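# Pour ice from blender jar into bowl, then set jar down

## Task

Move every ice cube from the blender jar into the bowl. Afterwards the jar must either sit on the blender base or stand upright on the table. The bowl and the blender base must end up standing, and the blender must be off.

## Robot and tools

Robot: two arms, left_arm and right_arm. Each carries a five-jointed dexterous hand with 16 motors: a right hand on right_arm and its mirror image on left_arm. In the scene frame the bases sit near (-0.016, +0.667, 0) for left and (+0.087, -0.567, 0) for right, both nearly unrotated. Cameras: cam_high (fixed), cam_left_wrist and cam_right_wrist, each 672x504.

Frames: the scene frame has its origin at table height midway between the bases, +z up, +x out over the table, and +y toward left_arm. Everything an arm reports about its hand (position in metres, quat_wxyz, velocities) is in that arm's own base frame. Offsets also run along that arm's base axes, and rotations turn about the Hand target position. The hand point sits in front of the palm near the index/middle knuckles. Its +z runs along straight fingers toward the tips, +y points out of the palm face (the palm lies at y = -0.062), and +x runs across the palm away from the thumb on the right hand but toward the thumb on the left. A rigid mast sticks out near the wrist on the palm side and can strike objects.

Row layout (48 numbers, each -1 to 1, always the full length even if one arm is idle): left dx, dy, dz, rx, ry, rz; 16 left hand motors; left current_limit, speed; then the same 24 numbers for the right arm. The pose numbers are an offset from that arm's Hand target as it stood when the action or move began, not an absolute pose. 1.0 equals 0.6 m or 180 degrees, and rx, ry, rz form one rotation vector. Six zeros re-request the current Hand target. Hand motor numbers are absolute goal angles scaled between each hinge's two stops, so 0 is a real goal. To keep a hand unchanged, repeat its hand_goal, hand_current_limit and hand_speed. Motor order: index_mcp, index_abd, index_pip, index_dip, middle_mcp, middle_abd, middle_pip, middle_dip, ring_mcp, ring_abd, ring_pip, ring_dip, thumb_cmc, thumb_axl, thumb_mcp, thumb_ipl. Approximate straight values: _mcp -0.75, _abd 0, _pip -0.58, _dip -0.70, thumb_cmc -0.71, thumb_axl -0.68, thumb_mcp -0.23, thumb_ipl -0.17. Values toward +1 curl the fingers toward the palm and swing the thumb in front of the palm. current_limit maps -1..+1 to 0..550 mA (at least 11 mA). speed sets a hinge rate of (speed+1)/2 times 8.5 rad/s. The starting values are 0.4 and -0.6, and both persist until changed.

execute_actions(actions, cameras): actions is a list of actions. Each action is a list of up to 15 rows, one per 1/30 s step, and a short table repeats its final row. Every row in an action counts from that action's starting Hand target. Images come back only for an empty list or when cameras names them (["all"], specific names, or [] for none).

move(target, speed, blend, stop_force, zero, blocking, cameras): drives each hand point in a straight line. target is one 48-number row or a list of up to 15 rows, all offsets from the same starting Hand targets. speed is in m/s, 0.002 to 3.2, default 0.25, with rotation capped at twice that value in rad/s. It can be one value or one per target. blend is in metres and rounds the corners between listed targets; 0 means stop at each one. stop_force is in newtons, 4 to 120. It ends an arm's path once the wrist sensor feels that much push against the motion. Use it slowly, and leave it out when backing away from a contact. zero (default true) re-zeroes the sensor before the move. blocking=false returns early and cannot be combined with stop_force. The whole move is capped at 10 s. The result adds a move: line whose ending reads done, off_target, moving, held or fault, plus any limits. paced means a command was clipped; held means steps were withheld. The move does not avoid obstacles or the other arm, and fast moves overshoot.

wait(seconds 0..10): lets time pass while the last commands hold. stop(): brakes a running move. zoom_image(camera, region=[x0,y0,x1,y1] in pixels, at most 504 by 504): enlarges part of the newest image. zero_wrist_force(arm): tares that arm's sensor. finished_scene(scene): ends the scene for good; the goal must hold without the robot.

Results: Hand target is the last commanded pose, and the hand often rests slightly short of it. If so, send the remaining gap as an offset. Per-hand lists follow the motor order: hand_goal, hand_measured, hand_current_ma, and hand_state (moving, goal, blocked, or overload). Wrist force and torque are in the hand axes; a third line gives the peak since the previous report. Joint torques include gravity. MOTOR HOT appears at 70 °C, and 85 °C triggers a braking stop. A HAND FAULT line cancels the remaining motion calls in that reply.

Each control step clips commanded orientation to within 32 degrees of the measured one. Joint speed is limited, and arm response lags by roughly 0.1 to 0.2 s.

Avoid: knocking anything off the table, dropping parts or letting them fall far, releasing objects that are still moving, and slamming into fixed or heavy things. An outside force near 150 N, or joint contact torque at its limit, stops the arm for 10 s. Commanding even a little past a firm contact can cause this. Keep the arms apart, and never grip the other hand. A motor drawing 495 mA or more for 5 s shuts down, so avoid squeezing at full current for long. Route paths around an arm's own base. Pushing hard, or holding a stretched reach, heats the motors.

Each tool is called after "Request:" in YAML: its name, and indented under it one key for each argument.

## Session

Request:
execute_actions:
  actions: []

Request:
zoom_image:
  camera: "cam_high"
  region: [220, 130, 430, 320]

Scene clock: 0.00 s.
left_arm: end_effector_position=(+0.6650, -0.3179, +0.2768) hand_goal=(-0.754, +0.000, -0.576, -0.696, -0.754, +0.000, -0.576, -0.696, -0.754, +0.000, -0.576, -0.696, -0.714, -0.678, -0.226, -0.168) hand_measured=(-0.754, +0.000, -0.576, -0.696, -0.754, +0.000, -0.576, -0.696, -0.754, +0.000, -0.576, -0.696, -0.714, -0.678, -0.226, -0.168) hand_current_ma=(+0, +0, +0, +0, +0, +0, +0, +0, +0, +0, +0, +0, +0, +0, +0, +0) hand_state=(goal, goal, goal, goal, goal, goal, goal, goal, goal, goal, goal, goal, goal, goal, goal, goal) hand_current_limit=0.40 hand_speed=-0.60 end_effector_quat_wxyz=(+0.531, +0.510, +0.557, +0.385) | right_arm: end_effector_position=(+1.0088, +0.5801, +0.3096) hand_goal=(-0.754, +0.000, -0.576, -0.696, -0.754, +0.000, -0.576, -0.696, -0.754, +0.000, -0.576, -0.696, -0.714, -0.678, -0.226, -0.168) hand_measured=(-0.754, +0.000, -0.576, -0.696, -0.754, +0.000, -0.576, -0.696, -0.754, +0.000, -0.576, -0.696, -0.714, -0.678, -0.226, -0.168) hand_current_ma=(+0, +0, +0, +0, +0, +0, +0, +0, +0, +0, +0, +0, +0, +0, +0, +0) hand_state=(goal, goal, goal, goal, goal, goal, goal, goal, goal, goal, goal, goal, goal, goal, goal, goal) hand_current_limit=0.40 hand_speed=-0.60 end_effector_quat_wxyz=(+0.357, +0.014, +0.644, +0.677)
Joint positions: left_arm=[-1.018 -1.341 2.185 -0.619 0.68 2.764] | right_arm=[0.209 -0.742 1.287 -0.803 0.733 2.872]
Joint velocities: within noise
Joint torques (N m): no reading
Motor temperatures (°C): left_arm=[35 25 32 45 43 41] | right_arm=[32 33 30 32 40 34]
Wrist force (N): no reading
Wrist torque (N m): no reading
Wrist force, peak (N): no reading
Hand target: left_arm +0.6650, -0.3179, +0.2768; +0.531, +0.510, +0.557, +0.385 | right_arm +1.0088, +0.5801, +0.3096; +0.357, +0.014, +0.644, +0.677

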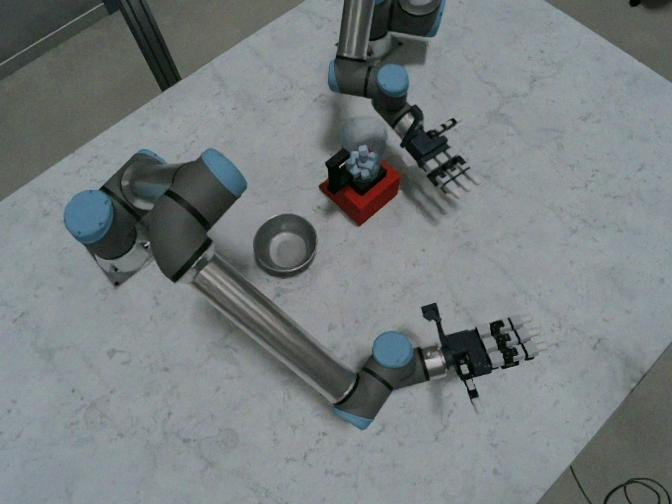

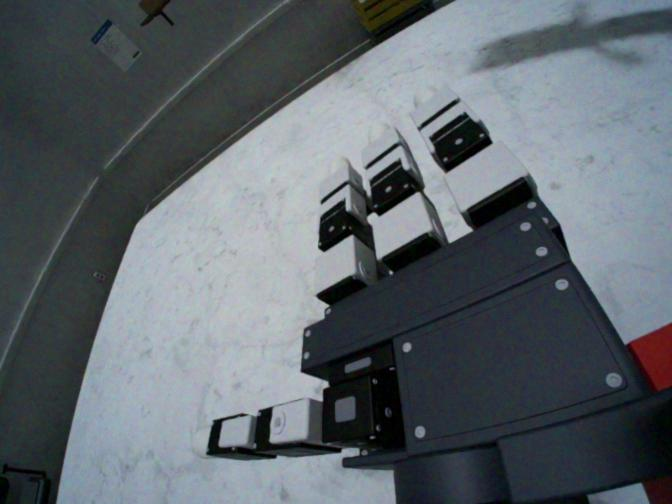

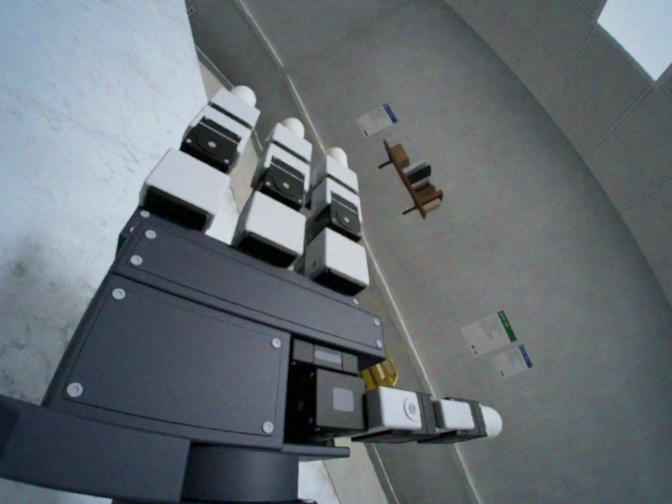

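Scaled by 2.400 from the camera's 672x504 image, which has a finer 960x720 frame.

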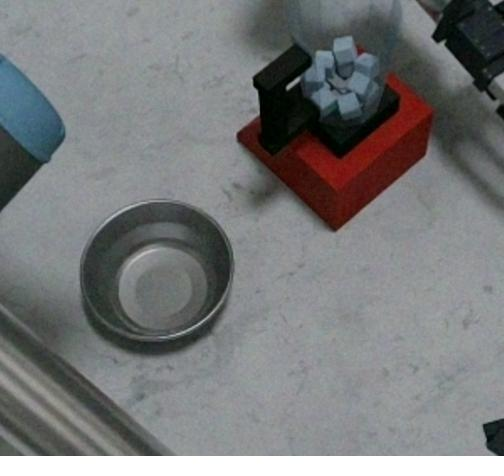

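Request:
zoom_image:
  camera: "cam_high"
  region: [300, 100, 420, 240]

Request:
zoom_image:
  camera: "cam_high"
  region: [310, 40, 490, 220]

Scaled by 3.600 from the camera's 672x504 image, which has a finer 960x720 frame.

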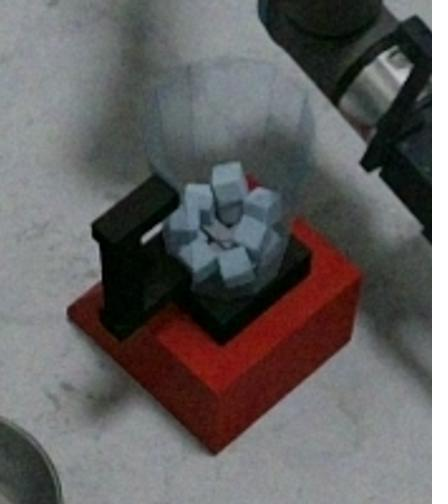

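Scaled by 2.800 from the camera's 672x504 image, which has a finer 960x720 frame.

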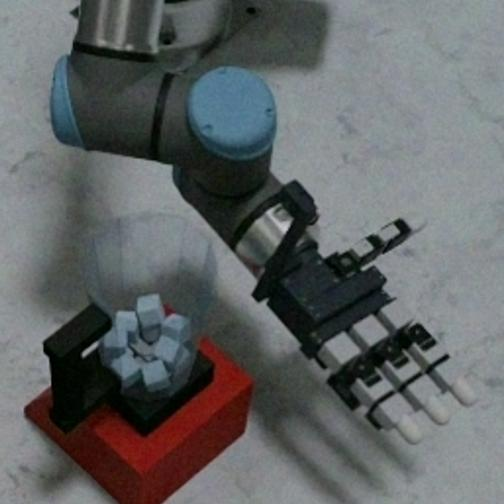

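Request:
move:
  target: [-0.07,-0.072,0.238,0.5094,-0.2668,-0.1818,-0.754,0,-0.576,-0.696,-0.754,0,-0.576,-0.696,-0.754,0,-0.576,-0.696,-0.714,-0.678,-0.226,-0.168,0.4,-0.6,-0.25,-0.833,0.067,0,0,-0.19,-0.754,0,-0.576,-0.696,-0.754,0,-0.576,-0.696,-0.754,0,-0.576,-0.696,-0.714,-0.678,-0.226,-0.168,0.4,-0.6]
  speed: 0.35
  cameras: ["cam_high","cam_left_wrist"]

Scene clock: 102.23 s.
left_arm: end_effector_position=(+0.6231, -0.3611, +0.4196) hand_goal=(-0.754, +0.000, -0.576, -0.696, -0.754, +0.000, -0.576, -0.696, -0.754, +0.000, -0.576, -0.696, -0.714, -0.678, -0.226, -0.168) hand_measured=(-0.756, +0.002, -0.576, -0.696, -0.756, +0.002, -0.576, -0.696, -0.756, +0.002, -0.576, -0.696, -0.718, -0.678, -0.226, -0.168) hand_current_ma=(-9, +6, -3, +0, -10, +5, -3, +0, -12, +5, -3, +0, -12, +3, +1, +1) hand_state=(goal, goal, goal, goal, goal, goal, goal, goal, goal, goal, goal, goal, goal, goal, goal, goal) hand_current_limit=0.40 hand_speed=-0.60 end_effector_quat_wxyz=(+0.254, +0.660, -0.254, +0.660) | right_arm: end_effector_position=(+0.8588, +0.0804, +0.3498) hand_goal=(-0.754, +0.000, -0.576, -0.696, -0.754, +0.000, -0.576, -0.696, -0.754, +0.000, -0.576, -0.696, -0.714, -0.678, -0.226, -0.168) hand_measured=(-0.760, +0.000, -0.576, -0.696, -0.760, +0.000, -0.576, -0.696, -0.760, +0.000, -0.576, -0.696, -0.720, -0.678, -0.226, -0.168) hand_current_ma=(-32, +0, -3, +0, -32, +0, -3, +0, -31, +0, -3, +0, -24, +3, +1, +2) hand_state=(goal, goal, goal, goal, goal, goal, goal, goal, goal, goal, goal, goal, goal, goal, goal, goal) hand_current_limit=0.40 hand_speed=-0.60 end_effector_quat_wxyz=(+0.540, +0.203, +0.611, +0.542)
Joint positions: left_arm=[-0.606 -1.597 2.102 -0.505 1.701 4.712] | right_arm=[-0.323 -1.207 2.017 -1.051 0.795 2.849]
Joint torques (N m): left_arm=[-2.43 -26.28 -40.31 -0.15 0.96 0.78] | right_arm=[-4.53 -50.25 -39.28 -0.55 2.51 1.59]
Wrist force (N): left_arm=[5.2 -3.9 0.2] | right_arm=[0.2 -0.9 0.4]
Wrist torque (N m): left_arm=[-0.38 -0.30 0.33] | right_arm=[-0.02 -0.06 -0.12]
Wrist force, peak (N): left_arm=[6.2 -4.1 0.5] | right_arm=[-0.8 -1.4 -0.8]
Hand target: left_arm +0.6230, -0.3611, +0.4196; +0.254, +0.660, -0.254, +0.660 | right_arm +0.8588, +0.0803, +0.3498; +0.540, +0.203, +0.611, +0.542
Off the commanded pose: left_arm 0.000 m, 0 deg | right_arm 0.000 m, 0 deg.
move: done
Images, in order (width x height): cam_high 672x504, cam_left_wrist 672x504.

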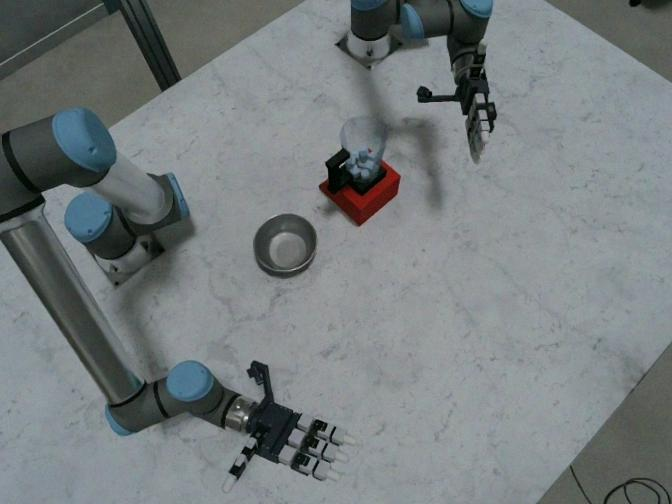

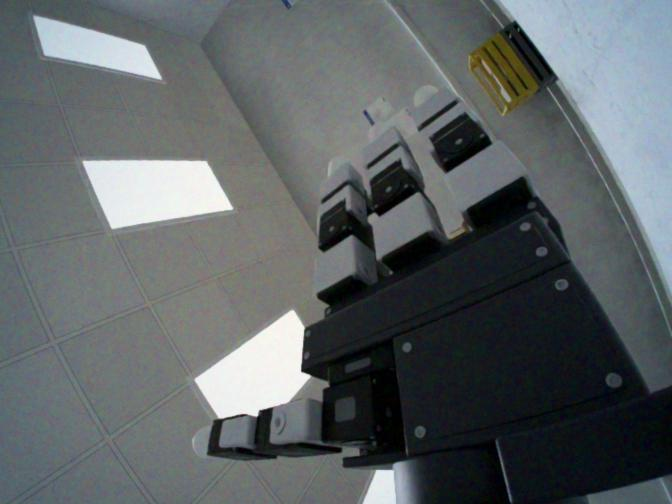

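Request:
move:
  target: [-0.085,-0.117,-0.283,0,0,0,-0.754,0,-0.576,-0.696,-0.754,0,-0.576,-0.696,-0.754,0,-0.576,-0.696,0.571,-0.678,-0.337,-0.168,0.4,-0.3,0,0,0,0,0,0,-0.754,0,-0.576,-0.696,-0.754,0,-0.576,-0.696,-0.754,0,-0.576,-0.696,-0.714,-0.678,-0.226,-0.168,0.4,-0.6]
  speed: 0.25
  cameras: ["cam_high","cam_left_wrist"]

Request:
zoom_image:
  camera: "cam_high"
  region: [310, 90, 450, 230]

Scene clock: 110.13 s.
left_arm: end_effector_position=(+0.5721, -0.4314, +0.2498) hand_goal=(-0.754, +0.000, -0.576, -0.696, -0.754, +0.000, -0.576, -0.696, -0.754, +0.000, -0.576, -0.696, +0.570, -0.678, -0.338, -0.168) hand_measured=(-0.756, +0.002, -0.576, -0.696, -0.756, +0.002, -0.576, -0.696, -0.756, +0.002, -0.576, -0.696, +0.578, -0.678, -0.336, -0.168) hand_current_ma=(-6, +9, -3, +0, -7, +8, -3, +0, -8, +7, -3, +0, +38, +3, +8, +1) hand_state=(goal, goal, goal, goal, goal, goal, goal, goal, goal, goal, goal, goal, goal, goal, goal, goal) hand_current_limit=0.40 hand_speed=-0.30 end_effector_quat_wxyz=(+0.254, +0.660, -0.254, +0.660) | right_arm: end_effector_position=(+0.8588, +0.0803, +0.3498) hand_goal=(-0.754, +0.000, -0.576, -0.696, -0.754, +0.000, -0.576, -0.696, -0.754, +0.000, -0.576, -0.696, -0.714, -0.678, -0.226, -0.168) hand_measured=(-0.760, +0.000, -0.576, -0.696, -0.760, +0.000, -0.576, -0.696, -0.760, +0.000, -0.576, -0.696, -0.720, -0.678, -0.226, -0.168) hand_current_ma=(-32, +0, -3, +0, -32, +0, -3, +0, -31, +0, -3, +0, -24, +3, +1, +2) hand_state=(goal, goal, goal, goal, goal, goal, goal, goal, goal, goal, goal, goal, goal, goal, goal, goal) hand_current_limit=0.40 hand_speed=-0.60 end_effector_quat_wxyz=(+0.540, +0.203, +0.611, +0.542)
Joint positions: left_arm=[-0.79 -1.419 2.296 -0.877 1.517 4.713] | right_arm=[-0.323 -1.207 2.017 -1.051 0.795 2.849]
Joint torques (N m): left_arm=[-0.29 -31.35 -24.58 -4.77 -0.16 -3.33] | right_arm=[-7.65 -48.42 -41.38 0.11 2.93 -1.66]
Wrist force (N): left_arm=[4.6 -3.4 0.7] | right_arm=[0.2 -0.7 0.3]
Wrist torque (N m): left_arm=[-0.38 -0.15 0.24] | right_arm=[0.01 -0.06 -0.12]
Wrist force, peak (N): left_arm=[7.9 -4.9 0.4] | right_arm=[0.3 -1.4 0.3]
Hand target: left_arm +0.5720, -0.4313, +0.2498; +0.254, +0.660, -0.254, +0.660 | right_arm +0.8588, +0.0803, +0.3498; +0.540, +0.203, +0.611, +0.542
Off the commanded pose: left_arm 0.000 m, 0 deg | right_arm 0.000 m, 0 deg.
move: done
Images, in order (width x height): cam_high 672x504, cam_left_wrist 672x504.

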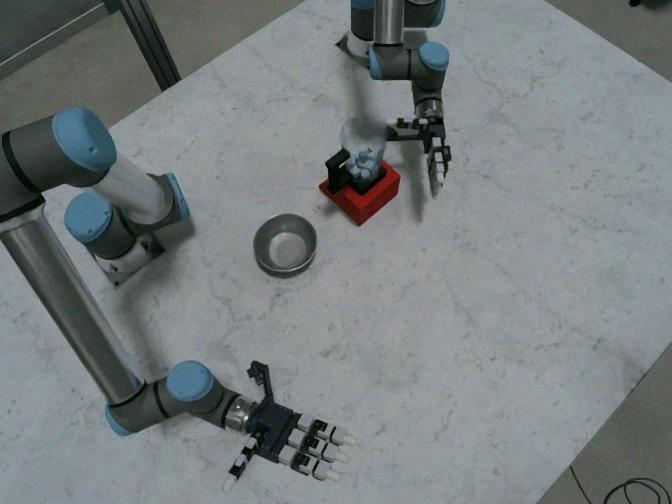

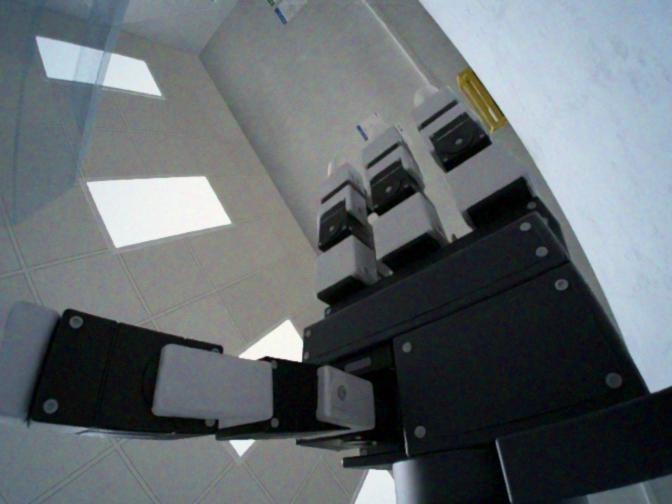

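Scaled by 3.600 from the camera's 672x504 image, which has a finer 960x720 frame.

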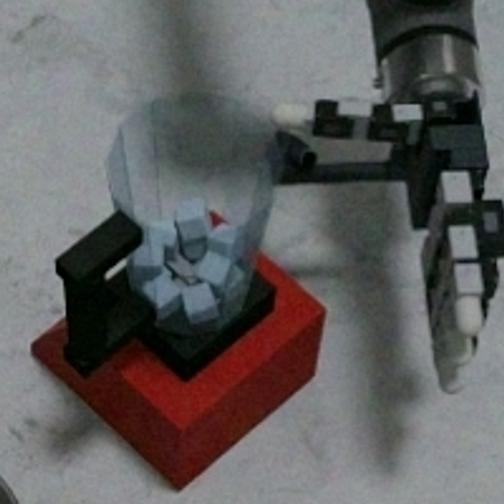

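Request:
move:
  target: [-0.093,-0.129,0,0,0,0,-0.754,0,-0.576,-0.696,-0.754,0,-0.576,-0.696,-0.754,0,-0.576,-0.696,0.571,-0.678,-0.337,-0.168,0.4,-0.3,0,0,0,0,0,0,-0.754,0,-0.576,-0.696,-0.754,0,-0.576,-0.696,-0.754,0,-0.576,-0.696,-0.714,-0.678,-0.226,-0.168,0.4,-0.6]
  speed: 0.1
  cameras: ["cam_high","cam_left_wrist"]

Request:
zoom_image:
  camera: "cam_high"
  region: [310, 90, 450, 230]

Scene clock: 128.63 s.
left_arm: end_effector_position=(+0.5162, -0.5087, +0.2498) hand_goal=(-0.754, +0.000, -0.576, -0.696, -0.754, +0.000, -0.576, -0.696, -0.754, +0.000, -0.576, -0.696, +0.570, -0.678, -0.338, -0.168) hand_measured=(-0.756, +0.002, -0.576, -0.696, -0.756, +0.002, -0.576, -0.696, -0.756, +0.002, -0.576, -0.696, +0.578, -0.678, -0.336, -0.168) hand_current_ma=(-5, +9, -3, +0, -6, +8, -3, +0, -7, +7, -3, +0, +38, +3, +8, +1) hand_state=(goal, goal, goal, goal, goal, goal, goal, goal, goal, goal, goal, goal, goal, goal, goal, goal) hand_current_limit=0.40 hand_speed=-0.30 end_effector_quat_wxyz=(+0.254, +0.660, -0.254, +0.660) | right_arm: end_effector_position=(+0.8588, +0.0803, +0.3498) hand_goal=(-0.754, +0.000, -0.576, -0.696, -0.754, +0.000, -0.576, -0.696, -0.754, +0.000, -0.576, -0.696, -0.714, -0.678, -0.226, -0.168) hand_measured=(-0.760, +0.000, -0.576, -0.696, -0.760, +0.000, -0.576, -0.696, -0.760, +0.000, -0.576, -0.696, -0.720, -0.678, -0.226, -0.168) hand_current_ma=(-32, +0, -3, +0, -32, +0, -3, +0, -31, +0, -3, +0, -24, +3, +1, +2) hand_state=(goal, goal, goal, goal, goal, goal, goal, goal, goal, goal, goal, goal, goal, goal, goal, goal) hand_current_limit=0.40 hand_speed=-0.60 end_effector_quat_wxyz=(+0.540, +0.203, +0.611, +0.542)
Joint positions: left_arm=[-0.993 -1.433 2.314 -0.88 1.313 4.713] | right_arm=[-0.323 -1.207 2.017 -1.051 0.795 2.849]
Joint torques (N m): left_arm=[-1.16 -35.26 -32.37 -4.28 0.37 -2.81] | right_arm=[-7.52 -50.02 -41.36 -0.02 2.48 -1.88]
Wrist force (N): left_arm=[4.6 -3.6 0.6] | right_arm=[0.5 -0.8 0.4]
Wrist torque (N m): left_arm=[-0.41 -0.18 0.22] | right_arm=[-0.02 -0.10 -0.10]
Wrist force, peak (N): left_arm=[4.6 -4.9 0.4] | right_arm=[0.1 -1.2 0.9]
Hand target: left_arm +0.5162, -0.5087, +0.2498; +0.254, +0.660, -0.254, +0.660 | right_arm +0.8588, +0.0803, +0.3498; +0.540, +0.203, +0.611, +0.542
Off the commanded pose: left_arm 0.000 m, 0 deg | right_arm 0.000 m, 0 deg.
move: done
Images, in order (width x height): cam_high 672x504, cam_left_wrist 672x504.

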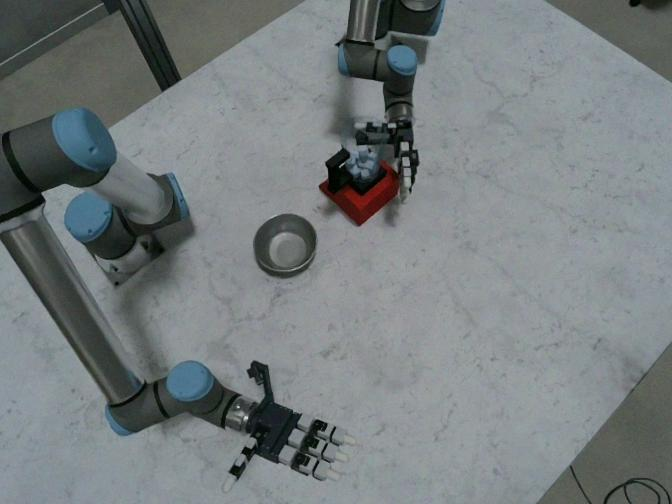

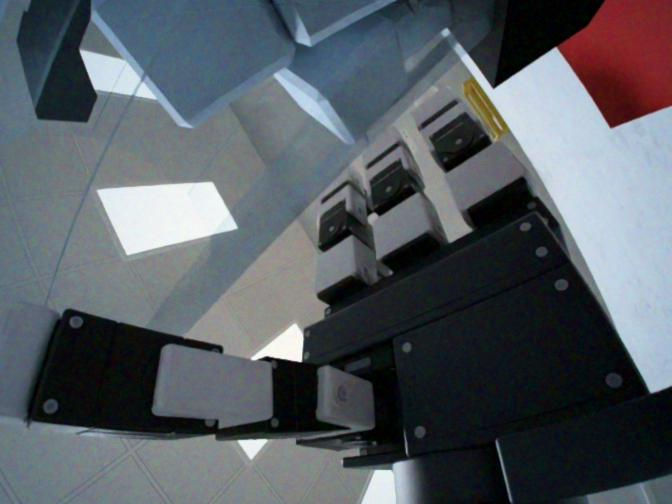

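Scaled by 3.600 from the camera's 672x504 image, which has a finer 960x720 frame.

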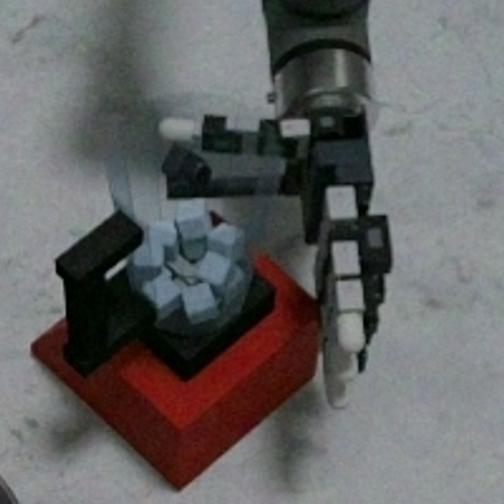

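Request:
move:
  target: [-0.0615,-0.068,0,0,0,0,-0.754,0,-0.576,-0.696,-0.754,0,-0.576,-0.696,-0.754,0,-0.576,-0.696,0.571,-0.678,-0.337,-0.168,0.4,-0.3,0,0,0,0,0,0,-0.754,0,-0.576,-0.696,-0.754,0,-0.576,-0.696,-0.754,0,-0.576,-0.696,-0.714,-0.678,-0.226,-0.168,0.4,-0.6]
  speed: 0.03
  stop_force: 8
  cameras: ["cam_high","cam_left_wrist"]

Request:
zoom_image:
  camera: "cam_high"
  region: [310, 90, 450, 230]

Scene clock: 139.17 s.
left_arm: end_effector_position=(+0.4838, -0.5445, +0.2498) hand_goal=(-0.754, +0.000, -0.576, -0.696, -0.754, +0.000, -0.576, -0.696, -0.754, +0.000, -0.576, -0.696, +0.570, -0.678, -0.338, -0.168) hand_measured=(-0.760, +0.002, -0.576, -0.696, -0.756, +0.002, -0.576, -0.696, -0.756, +0.002, -0.576, -0.696, +0.578, -0.678, -0.336, -0.168) hand_current_ma=(-24, +9, -3, +0, -5, +8, -3, +0, -6, +7, -3, +0, +38, +3, +8, +1) hand_state=(goal, goal, goal, goal, goal, goal, goal, goal, goal, goal, goal, goal, goal, goal, goal, goal) hand_current_limit=0.40 hand_speed=-0.30 end_effector_quat_wxyz=(+0.254, +0.660, -0.254, +0.660) | right_arm: end_effector_position=(+0.8588, +0.0803, +0.3498) hand_goal=(-0.754, +0.000, -0.576, -0.696, -0.754, +0.000, -0.576, -0.696, -0.754, +0.000, -0.576, -0.696, -0.714, -0.678, -0.226, -0.168) hand_measured=(-0.760, +0.000, -0.576, -0.696, -0.760, +0.000, -0.576, -0.696, -0.760, +0.000, -0.576, -0.696, -0.720, -0.678, -0.226, -0.168) hand_current_ma=(-32, +0, -3, +0, -32, +0, -3, +0, -31, +0, -3, +0, -24, +3, +1, +2) hand_state=(goal, goal, goal, goal, goal, goal, goal, goal, goal, goal, goal, goal, goal, goal, goal, goal) hand_current_limit=0.40 hand_speed=-0.60 end_effector_quat_wxyz=(+0.540, +0.203, +0.611, +0.542)
Joint positions: left_arm=[-1.096 -1.438 2.319 -0.881 1.21 4.713] | right_arm=[-0.323 -1.207 2.017 -1.051 0.795 2.849]
Joint torques (N m): left_arm=[-5.74 -29.78 -28.69 0.36 -1.54 -0.66] | right_arm=[-6.93 -49.39 -40.7 -0.51 2.61 -1.79]
Wrist force (N): left_arm=[4.4 -5.5 -0.3] | right_arm=[0.4 -0.7 0.5]
Wrist torque (N m): left_arm=[-0.38 -0.23 0.18] | right_arm=[0.00 -0.09 -0.10]
Wrist force, peak (N): left_arm=[14.7 -16.4 3.7] | right_arm=[0.1 -1.2 0.9]
Hand target: left_arm +0.4838, -0.5446, +0.2498; +0.254, +0.660, -0.254, +0.660 (not the last commanded pose) | right_arm +0.8588, +0.0803, +0.3498; +0.540, +0.203, +0.611, +0.542
Off the commanded pose: left_arm 0.007 m, 0 deg | right_arm 0.000 m, 0 deg.
move: contact (left_arm)
Images, in order (width x height): cam_high 672x504, cam_left_wrist 672x504.

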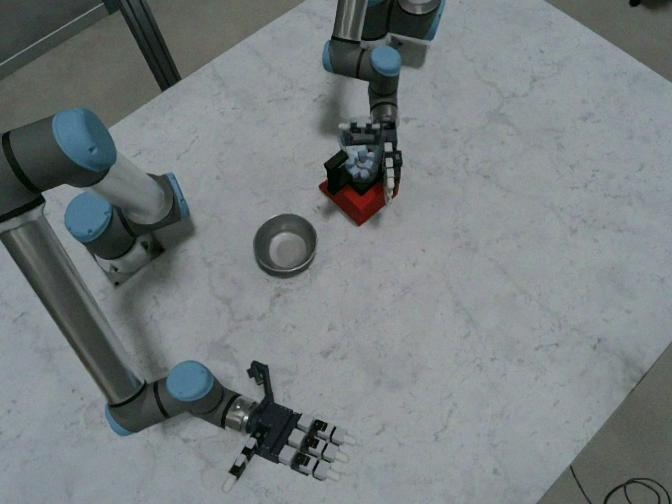

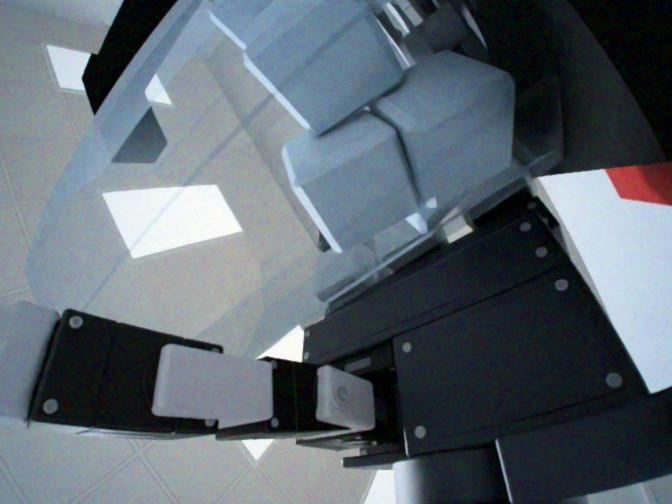

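Scaled by 3.600 from the camera's 672x504 image, which has a finer 960x720 frame.

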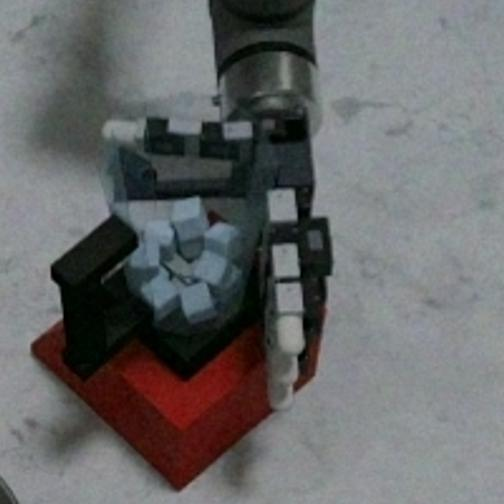

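Request:
move:
  target: [0,0,0,0,0,0,-0.4,0,0.15,-0.3,-0.4,0,0.15,-0.3,-0.4,0,0.15,-0.3,0.571,-0.678,-0.18,0.15,0.0,-0.75,0,0,0,0,0,0,-0.754,0,-0.576,-0.696,-0.754,0,-0.576,-0.696,-0.754,0,-0.576,-0.696,-0.714,-0.678,-0.226,-0.168,0.4,-0.6]
  speed: 0.03
  cameras: ["cam_high","cam_left_wrist"]

Request:
zoom_image:
  camera: "cam_high"
  region: [310, 90, 450, 230]

Scene clock: 148.80 s.
left_arm: end_effector_position=(+0.4838, -0.5446, +0.2498) hand_goal=(-0.400, +0.000, +0.150, -0.300, -0.400, +0.000, +0.150, -0.300, -0.400, +0.000, +0.150, -0.300, +0.570, -0.678, -0.180, +0.150) hand_measured=(-0.522, +0.002, +0.032, -0.312, -0.440, +0.002, -0.026, -0.310, -0.416, +0.002, +0.010, -0.312, +0.586, -0.680, -0.244, +0.060) hand_current_ma=(-275, +9, -275, -49, -190, +10, -275, -39, -75, +7, -275, -50, +72, -13, -275, -275) hand_state=(blocked, goal, blocked, goal, blocked, goal, blocked, goal, goal, goal, blocked, goal, goal, goal, blocked, blocked) hand_current_limit=0.00 hand_speed=-0.75 end_effector_quat_wxyz=(+0.254, +0.660, -0.254, +0.660) | right_arm: end_effector_position=(+0.8588, +0.0803, +0.3498) hand_goal=(-0.754, +0.000, -0.576, -0.696, -0.754, +0.000, -0.576, -0.696, -0.754, +0.000, -0.576, -0.696, -0.714, -0.678, -0.226, -0.168) hand_measured=(-0.760, +0.000, -0.576, -0.696, -0.760, +0.000, -0.576, -0.696, -0.760, +0.000, -0.576, -0.696, -0.720, -0.678, -0.226, -0.168) hand_current_ma=(-32, +0, -3, +0, -32, +0, -3, +0, -31, +0, -3, +0, -24, +3, +1, +2) hand_state=(goal, goal, goal, goal, goal, goal, goal, goal, goal, goal, goal, goal, goal, goal, goal, goal) hand_current_limit=0.40 hand_speed=-0.60 end_effector_quat_wxyz=(+0.540, +0.203, +0.611, +0.542)
Joint positions: left_arm=[-1.096 -1.438 2.319 -0.881 1.21 4.713] | right_arm=[-0.323 -1.207 2.017 -1.051 0.795 2.849]
Joint torques (N m): left_arm=[-5.93 -30.3 -18.55 -0.06 6.42 0.51] | right_arm=[-4.34 -47.34 -40.83 -0.31 2.81 -1.6]
Wrist force (N): left_arm=[17.2 -20.1 5.5] | right_arm=[0.1 -1.0 0.2]
Wrist torque (N m): left_arm=[-0.59 -0.16 0.65] | right_arm=[-0.01 -0.04 -0.13]
Wrist force, peak (N): left_arm=[17.8 -22.9 3.3] | right_arm=[0.5 -1.2 0.8]
Hand target: left_arm +0.4838, -0.5446, +0.2498; +0.254, +0.660, -0.254, +0.660 | right_arm +0.8588, +0.0803, +0.3498; +0.540, +0.203, +0.611, +0.542
Off the commanded pose: left_arm 0.000 m, 0 deg | right_arm 0.000 m, 0 deg.
move: done
Images, in order (width x height): cam_high 672x504, cam_left_wrist 672x504.

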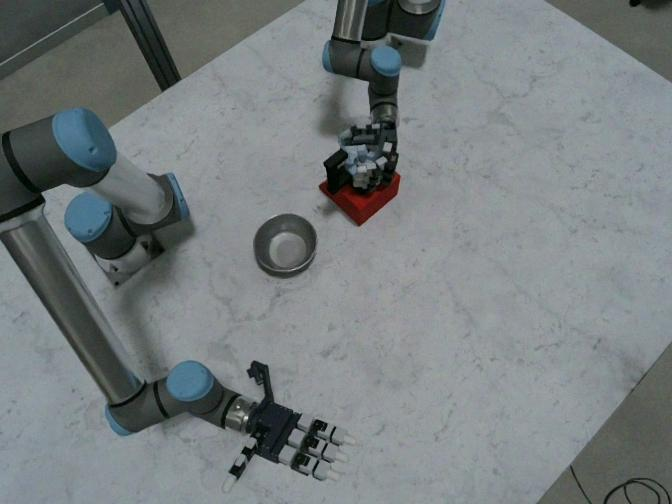

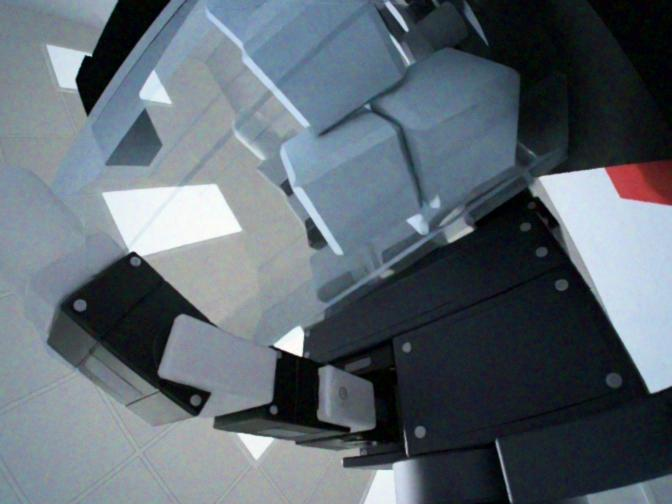

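Scaled by 3.600 from the camera's 672x504 image, which has a finer 960x720 frame.

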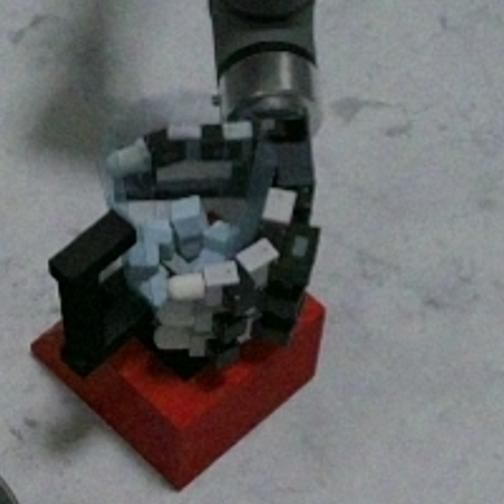

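Request:
move:
  target: [0,0,0,0,0,0,-0.4,0,0.7,0.1,-0.35,0,0.65,0.1,-0.3,0,0.6,0.15,0.571,-0.678,0.1,0.5,0.3,-0.75,0,0,0,0,0,0,-0.754,0,-0.576,-0.696,-0.754,0,-0.576,-0.696,-0.754,0,-0.576,-0.696,-0.714,-0.678,-0.226,-0.168,0.4,-0.6]
  speed: 0.03
  cameras: ["cam_high","cam_left_wrist"]

Request:
zoom_image:
  camera: "cam_high"
  region: [310, 90, 450, 230]

Scene clock: 158.77 s.
left_arm: end_effector_position=(+0.4838, -0.5446, +0.2498) hand_goal=(-0.400, +0.000, +0.700, +0.100, -0.350, +0.000, +0.650, +0.100, -0.300, +0.000, +0.600, +0.150, +0.570, -0.678, +0.100, +0.500) hand_measured=(-0.522, -0.004, +0.034, -0.272, -0.440, -0.004, -0.024, -0.270, -0.416, -0.002, +0.012, -0.270, +0.590, -0.682, -0.266, +0.100) hand_current_ma=(-358, -18, -357, -356, -358, -14, -358, -356, -358, -9, -358, -358, +90, -20, -358, -357) hand_state=(blocked, goal, blocked, blocked, blocked, goal, blocked, blocked, blocked, goal, blocked, blocked, goal, goal, blocked, blocked) hand_current_limit=0.30 hand_speed=-0.75 end_effector_quat_wxyz=(+0.254, +0.660, -0.254, +0.660) | right_arm: end_effector_position=(+0.8588, +0.0803, +0.3498) hand_goal=(-0.754, +0.000, -0.576, -0.696, -0.754, +0.000, -0.576, -0.696, -0.754, +0.000, -0.576, -0.696, -0.714, -0.678, -0.226, -0.168) hand_measured=(-0.760, +0.000, -0.576, -0.696, -0.760, +0.000, -0.576, -0.696, -0.760, +0.000, -0.576, -0.696, -0.720, -0.678, -0.226, -0.168) hand_current_ma=(-32, +0, -3, +0, -32, +0, -3, +0, -31, +0, -3, +0, -24, +3, +1, +2) hand_state=(goal, goal, goal, goal, goal, goal, goal, goal, goal, goal, goal, goal, goal, goal, goal, goal) hand_current_limit=0.40 hand_speed=-0.60 end_effector_quat_wxyz=(+0.540, +0.203, +0.611, +0.542)
Joint positions: left_arm=[-1.096 -1.438 2.319 -0.881 1.21 4.713] | right_arm=[-0.323 -1.207 2.017 -1.051 0.795 2.849]
Joint torques (N m): left_arm=[-6.06 -31.84 -17.31 -0.12 3.02 0.69] | right_arm=[-6 -49.94 -40.31 -0.41 2.78 -1.82]
Wrist force (N): left_arm=[12.9 -11.5 10.1] | right_arm=[0.3 -0.7 0.3]
Wrist torque (N m): left_arm=[-0.57 0.46 -0.31] | right_arm=[0.01 -0.07 -0.11]
Wrist force, peak (N): left_arm=[18.1 -20.5 5.4] | right_arm=[0.2 -1.1 0.8]
Hand target: left_arm +0.4838, -0.5446, +0.2498; +0.254, +0.660, -0.254, +0.660 | right_arm +0.8588, +0.0803, +0.3498; +0.540, +0.203, +0.611, +0.542
Off the commanded pose: left_arm 0.000 m, 0 deg | right_arm 0.000 m, 0 deg.
move: done
Images, in order (width x height): cam_high 672x504, cam_left_wrist 672x504.

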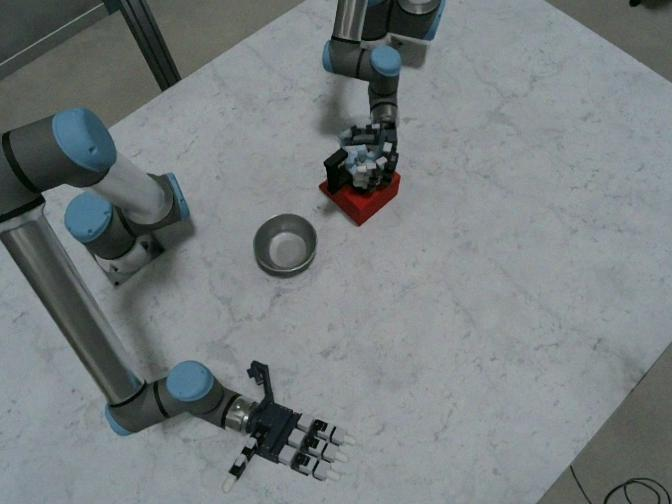

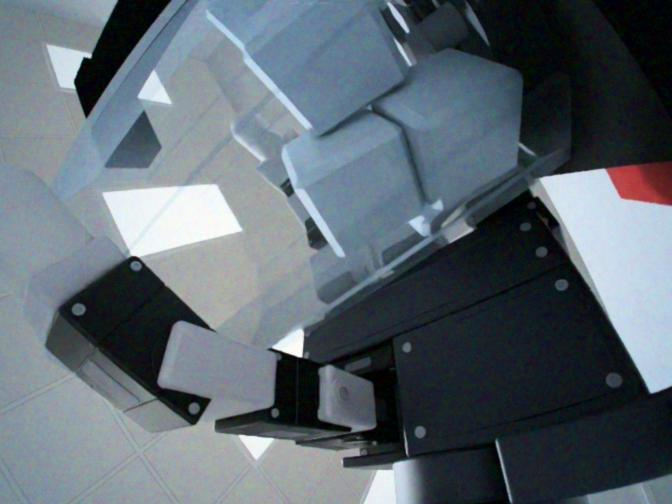

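Scaled by 3.600 from the camera's 672x504 image, which has a finer 960x720 frame.

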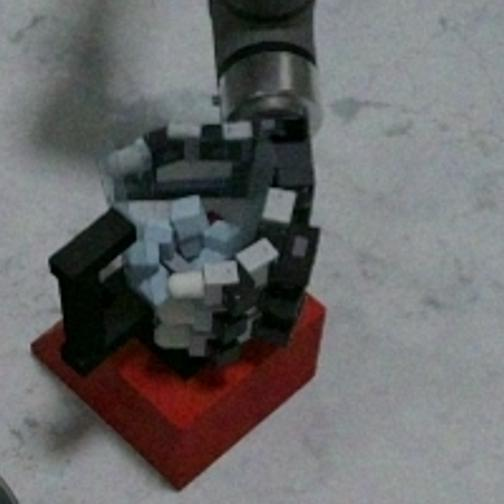

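Request:
move:
  target:
    - [0,0,0.06,0,0,0,-0.4,0,0.7,0.1,-0.35,0,0.65,0.1,-0.3,0,0.6,0.15,0.571,-0.678,0.1,0.5,0.6,-0.75,0,0,0,0,0,0,-0.754,0,-0.576,-0.696,-0.754,0,-0.576,-0.696,-0.754,0,-0.576,-0.696,-0.714,-0.678,-0.226,-0.168,0.4,-0.6]
  speed: 0.04
  cameras: ["cam_high","cam_left_wrist"]

Scene clock: 181.63 s.
left_arm: end_effector_position=(+0.4839, -0.5446, +0.2859) hand_goal=(-0.400, +0.000, +0.700, +0.100, -0.350, +0.000, +0.650, +0.100, -0.300, +0.000, +0.600, +0.150, +0.570, -0.678, +0.100, +0.500) hand_measured=(-0.506, +0.040, +0.036, -0.056, -0.432, +0.040, -0.024, -0.004, -0.418, +0.042, +0.012, +0.016, +0.632, -0.696, -0.406, +0.240) hand_current_ma=(-440, +160, -440, -440, -413, +161, -440, -440, -440, +165, -440, -440, +291, -98, -440, -440) hand_state=(blocked, blocked, blocked, blocked, blocked, blocked, blocked, blocked, blocked, blocked, blocked, blocked, blocked, goal, blocked, blocked) hand_current_limit=0.60 hand_speed=-0.75 end_effector_quat_wxyz=(+0.254, +0.660, -0.254, +0.660) end_effector_velocity=(-0.001, +0.000, -0.001) end_effector_angular_velocity=(-0.002, -0.001, -0.001) | right_arm: end_effector_position=(+0.8588, +0.0803, +0.3498) hand_goal=(-0.754, +0.000, -0.576, -0.696, -0.754, +0.000, -0.576, -0.696, -0.754, +0.000, -0.576, -0.696, -0.714, -0.678, -0.226, -0.168) hand_measured=(-0.760, +0.000, -0.576, -0.696, -0.760, +0.000, -0.576, -0.696, -0.760, +0.000, -0.576, -0.696, -0.720, -0.678, -0.226, -0.168) hand_current_ma=(-32, +0, -3, +0, -32, +0, -3, +0, -31, +0, -3, +0, -24, +3, +1, +2) hand_state=(goal, goal, goal, goal, goal, goal, goal, goal, goal, goal, goal, goal, goal, goal, goal, goal) hand_current_limit=0.40 hand_speed=-0.60 end_effector_quat_wxyz=(+0.540, +0.203, +0.611, +0.542)
Joint positions: left_arm=[-1.096 -1.497 2.294 -0.797 1.21 4.713] | right_arm=[-0.323 -1.207 2.017 -1.051 0.795 2.849]
Joint velocities: left_arm=[-0.001 0.002 0.002 -0.006 0 0] | right_arm=[within noise]
Joint torques (N m): left_arm=[8.38 -35.56 -33.06 -7.76 0.71 0.18] | right_arm=[-5.18 -49.25 -40.67 -0.52 2.66 -1.68]
Wrist force (N): left_arm=[-7.9 -4.2 -0.5] | right_arm=[0.0 -0.9 0.7]
Wrist torque (N m): left_arm=[-0.40 -0.11 0.60] | right_arm=[-0.06 -0.05 -0.14]
Wrist force, peak (N): left_arm=[13.1 -11.6 10.4] | right_arm=[0.4 -1.2 0.7]
Hand target: left_arm +0.4838, -0.5446, +0.2858; +0.254, +0.660, -0.254, +0.660 | right_arm +0.8588, +0.0803, +0.3498; +0.540, +0.203, +0.611, +0.542
Off the commanded pose: left_arm 0.000 m, 0 deg | right_arm 0.000 m, 0 deg.
move: done
Images, in order (width x height): cam_high 672x504, cam_left_wrist 672x504.

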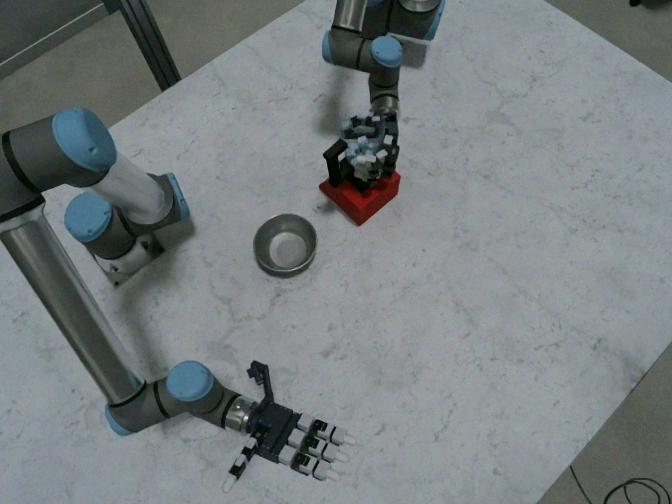

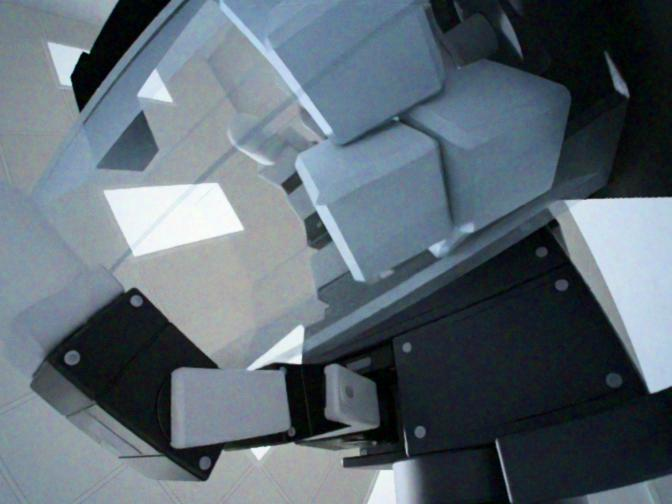

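Request:
zoom_image:
  camera: "cam_high"
  region: [290, 90, 450, 240]

Scaled by 3.150 from the camera's 672x504 image, which has a finer 960x720 frame.

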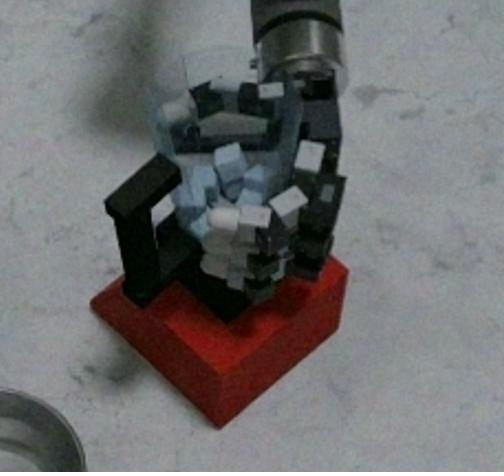

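Request:
move:
  target:
    - [0,0,0.124,0,0,0,-0.4,0,0.7,0.1,-0.35,0,0.65,0.1,-0.3,0,0.6,0.15,0.571,-0.678,0.1,0.5,0.75,-0.75,0,0,0,0,0,0,-0.754,0,-0.576,-0.696,-0.754,0,-0.576,-0.696,-0.754,0,-0.576,-0.696,-0.714,-0.678,-0.226,-0.168,0.4,-0.6]
    - [-0.178,-0.387,0.09,0,0,0,-0.4,0,0.7,0.1,-0.35,0,0.65,0.1,-0.3,0,0.6,0.15,0.571,-0.678,0.1,0.5,0.75,-0.75,0,0,0,0,0,0,-0.754,0,-0.576,-0.696,-0.754,0,-0.576,-0.696,-0.754,0,-0.576,-0.696,-0.714,-0.678,-0.226,-0.168,0.4,-0.6]
  speed: 0.12
  blend: [0.03,0]
  cameras: ["cam_high","cam_left_wrist"]

Scene clock: 197.30 s.
left_arm: end_effector_position=(+0.3771, -0.7767, +0.3398) hand_goal=(-0.400, +0.000, +0.700, +0.100, -0.350, +0.000, +0.650, +0.100, -0.300, +0.000, +0.600, +0.150, +0.570, -0.678, +0.100, +0.500) hand_measured=(-0.506, +0.044, +0.036, -0.054, -0.432, +0.044, -0.024, +0.000, -0.418, +0.044, +0.012, +0.020, +0.632, -0.696, -0.406, +0.242) hand_current_ma=(-481, +174, -481, -481, -413, +175, -481, -477, -481, +178, -481, -481, +291, -98, -481, -481) hand_state=(blocked, blocked, blocked, blocked, blocked, blocked, blocked, blocked, blocked, blocked, blocked, blocked, blocked, goal, blocked, blocked) hand_current_limit=0.75 hand_speed=-0.75 end_effector_quat_wxyz=(+0.254, +0.660, -0.254, +0.660) | right_arm: end_effector_position=(+0.8588, +0.0803, +0.3498) hand_goal=(-0.754, +0.000, -0.576, -0.696, -0.754, +0.000, -0.576, -0.696, -0.754, +0.000, -0.576, -0.696, -0.714, -0.678, -0.226, -0.168) hand_measured=(-0.760, +0.000, -0.576, -0.696, -0.760, +0.000, -0.576, -0.696, -0.760, +0.000, -0.576, -0.696, -0.720, -0.678, -0.226, -0.168) hand_current_ma=(-32, +0, -3, +0, -32, +0, -3, +0, -31, +0, -3, +0, -24, +3, +1, +2) hand_state=(goal, goal, goal, goal, goal, goal, goal, goal, goal, goal, goal, goal, goal, goal, goal, goal) hand_current_limit=0.40 hand_speed=-0.60 end_effector_quat_wxyz=(+0.540, +0.203, +0.611, +0.542)
Joint positions: left_arm=[-1.434 -1.372 2.018 -0.646 0.873 4.713] | right_arm=[-0.323 -1.207 2.017 -1.051 0.795 2.849]
Joint torques (N m): left_arm=[12.54 -67.34 -37.87 -4.52 2.34 -2.29] | right_arm=[-3.21 -48.42 -40.65 -0.77 2.52 -1.75]
Wrist force (N): left_arm=[-7.9 -5.0 -0.1] | right_arm=[0.2 -0.5 0.5]
Wrist torque (N m): left_arm=[-0.48 -0.04 0.60] | right_arm=[0.02 -0.06 -0.12]
Wrist force, peak (N): left_arm=[-12.5 -4.5 -1.8] | right_arm=[0.4 -1.3 0.6]
Hand target: left_arm +0.3770, -0.7768, +0.3398; +0.254, +0.660, -0.254, +0.660 | right_arm +0.8588, +0.0803, +0.3498; +0.540, +0.203, +0.611, +0.542
Off the commanded pose: left_arm 0.000 m, 0 deg | right_arm 0.000 m, 0 deg.
move: done
Images, in order (width x height): cam_high 672x504, cam_left_wrist 672x504.

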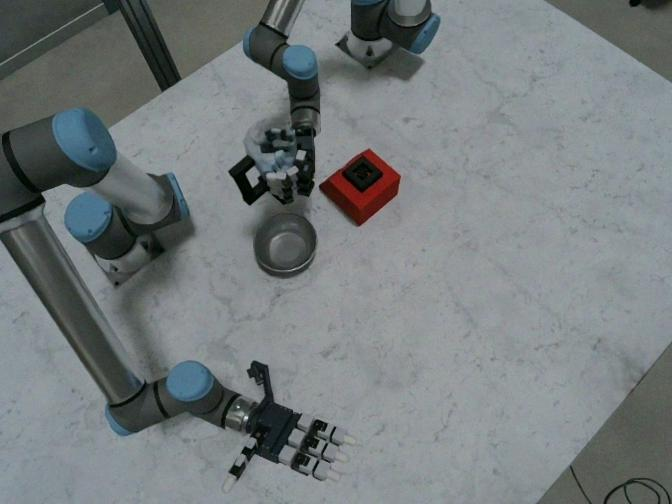

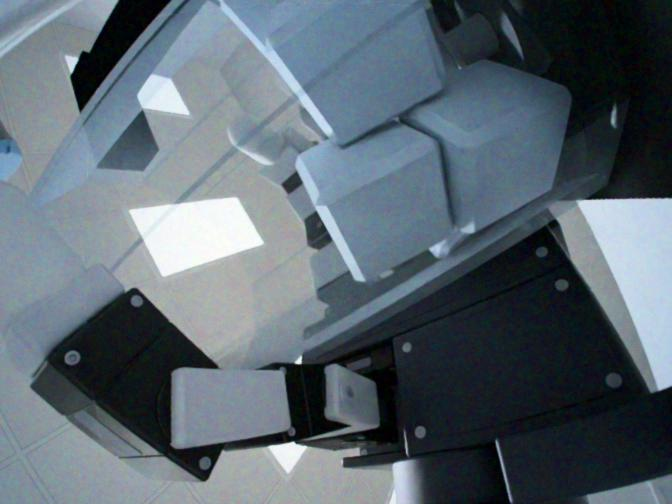

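Request:
zoom_image:
  camera: "cam_high"
  region: [200, 100, 360, 290]

Scaled by 2.653 from the camera's 672x504 image, which has a finer 960x720 frame.

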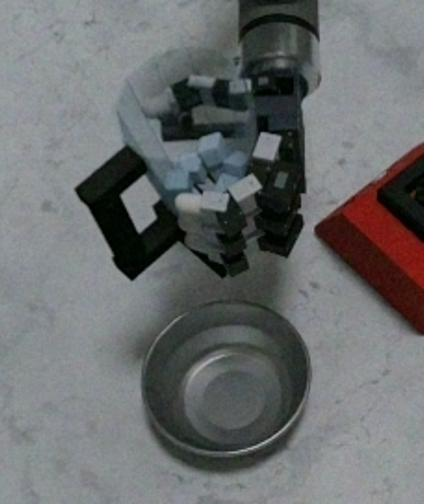

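Request:
move:
  target:
    - [0,0,-0.1,0.2237,0.247,0,-0.4,0,0.7,0.1,-0.35,0,0.65,0.1,-0.3,0,0.6,0.15,0.571,-0.678,0.1,0.5,0.75,-0.75,0,0,0,0,0,0,-0.754,0,-0.576,-0.696,-0.754,0,-0.576,-0.696,-0.754,0,-0.576,-0.696,-0.714,-0.678,-0.226,-0.168,0.4,-0.6]
  speed: 0.2
  cameras: ["cam_high","cam_left_wrist"]

Scene clock: 217.40 s.
left_arm: end_effector_position=(+0.3771, -0.7768, +0.2798) hand_goal=(-0.400, +0.000, +0.700, +0.100, -0.350, +0.000, +0.650, +0.100, -0.300, +0.000, +0.600, +0.150, +0.570, -0.678, +0.100, +0.500) hand_measured=(-0.514, +0.044, +0.036, -0.044, -0.438, +0.044, -0.024, +0.004, -0.426, +0.044, +0.012, +0.020, +0.630, -0.694, -0.406, +0.256) hand_current_ma=(-481, +171, -481, -481, -444, +173, -481, -455, -481, +178, -481, -481, +287, -86, -481, -481) hand_state=(blocked, blocked, blocked, blocked, blocked, blocked, blocked, blocked, blocked, blocked, blocked, blocked, blocked, goal, blocked, blocked) hand_current_limit=0.75 hand_speed=-0.75 end_effector_quat_wxyz=(+0.093, +0.901, -0.347, +0.242) | right_arm: end_effector_position=(+0.8588, +0.0803, +0.3498) hand_goal=(-0.754, +0.000, -0.576, -0.696, -0.754, +0.000, -0.576, -0.696, -0.754, +0.000, -0.576, -0.696, -0.714, -0.678, -0.226, -0.168) hand_measured=(-0.760, +0.000, -0.576, -0.696, -0.760, +0.000, -0.576, -0.696, -0.760, +0.000, -0.576, -0.696, -0.720, -0.678, -0.226, -0.168) hand_current_ma=(-32, +0, -3, +0, -32, +0, -3, +0, -31, +0, -3, +0, -24, +3, +1, +2) hand_state=(goal, goal, goal, goal, goal, goal, goal, goal, goal, goal, goal, goal, goal, goal, goal, goal) hand_current_limit=0.40 hand_speed=-0.60 end_effector_quat_wxyz=(+0.540, +0.203, +0.611, +0.542)
Joint positions: left_arm=[-1.334 -1.146 1.514 0.758 1.285 4.179] | right_arm=[-0.323 -1.207 2.017 -1.051 0.795 2.849]
Joint torques (N m): left_arm=[-3.62 -77.12 -45.7 4.92 1.23 1.98] | right_arm=[-4.29 -49.2 -39.99 -0.9 2.49 -1.72]
Wrist force (N): left_arm=[-3.0 -4.4 8.0] | right_arm=[0.1 -1.2 0.4]
Wrist torque (N m): left_arm=[-0.11 0.13 0.52] | right_arm=[-0.06 -0.04 -0.14]
Wrist force, peak (N): left_arm=[-3.3 -4.3 8.2] | right_arm=[0.3 -1.3 0.4]
Hand target: left_arm +0.3770, -0.7768, +0.2798; +0.093, +0.901, -0.348, +0.242 | right_arm +0.8588, +0.0803, +0.3498; +0.540, +0.203, +0.611, +0.542
Off the commanded pose: left_arm 0.000 m, 0 deg | right_arm 0.000 m, 0 deg.
move: done
Images, in order (width x height): cam_high 672x504, cam_left_wrist 672x504.

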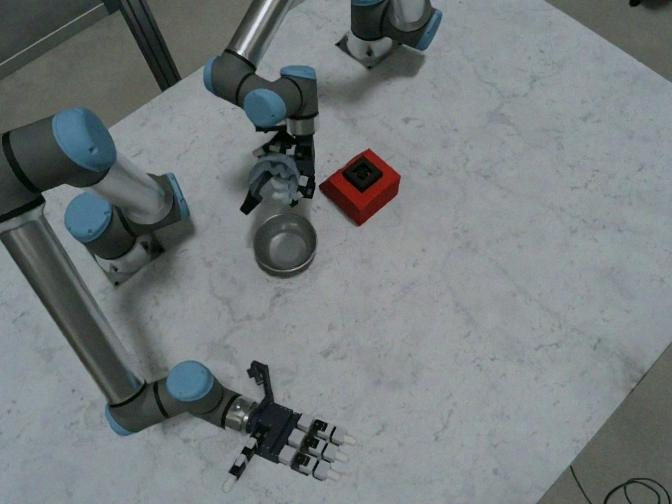

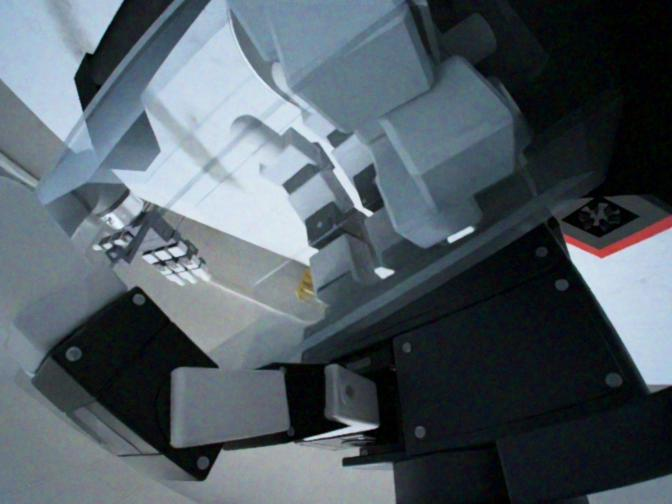

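Request:
zoom_image:
  camera: "cam_high"
  region: [200, 100, 360, 290]

Scaled by 2.653 from the camera's 672x504 image, which has a finer 960x720 frame.

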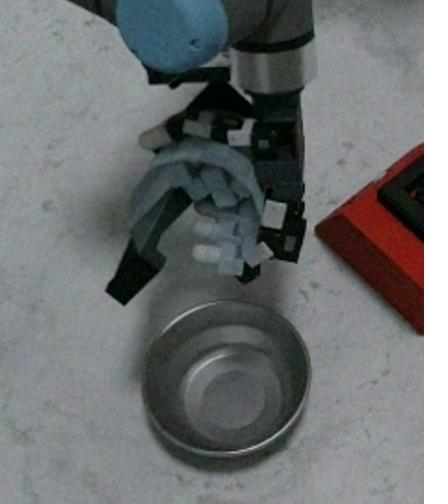

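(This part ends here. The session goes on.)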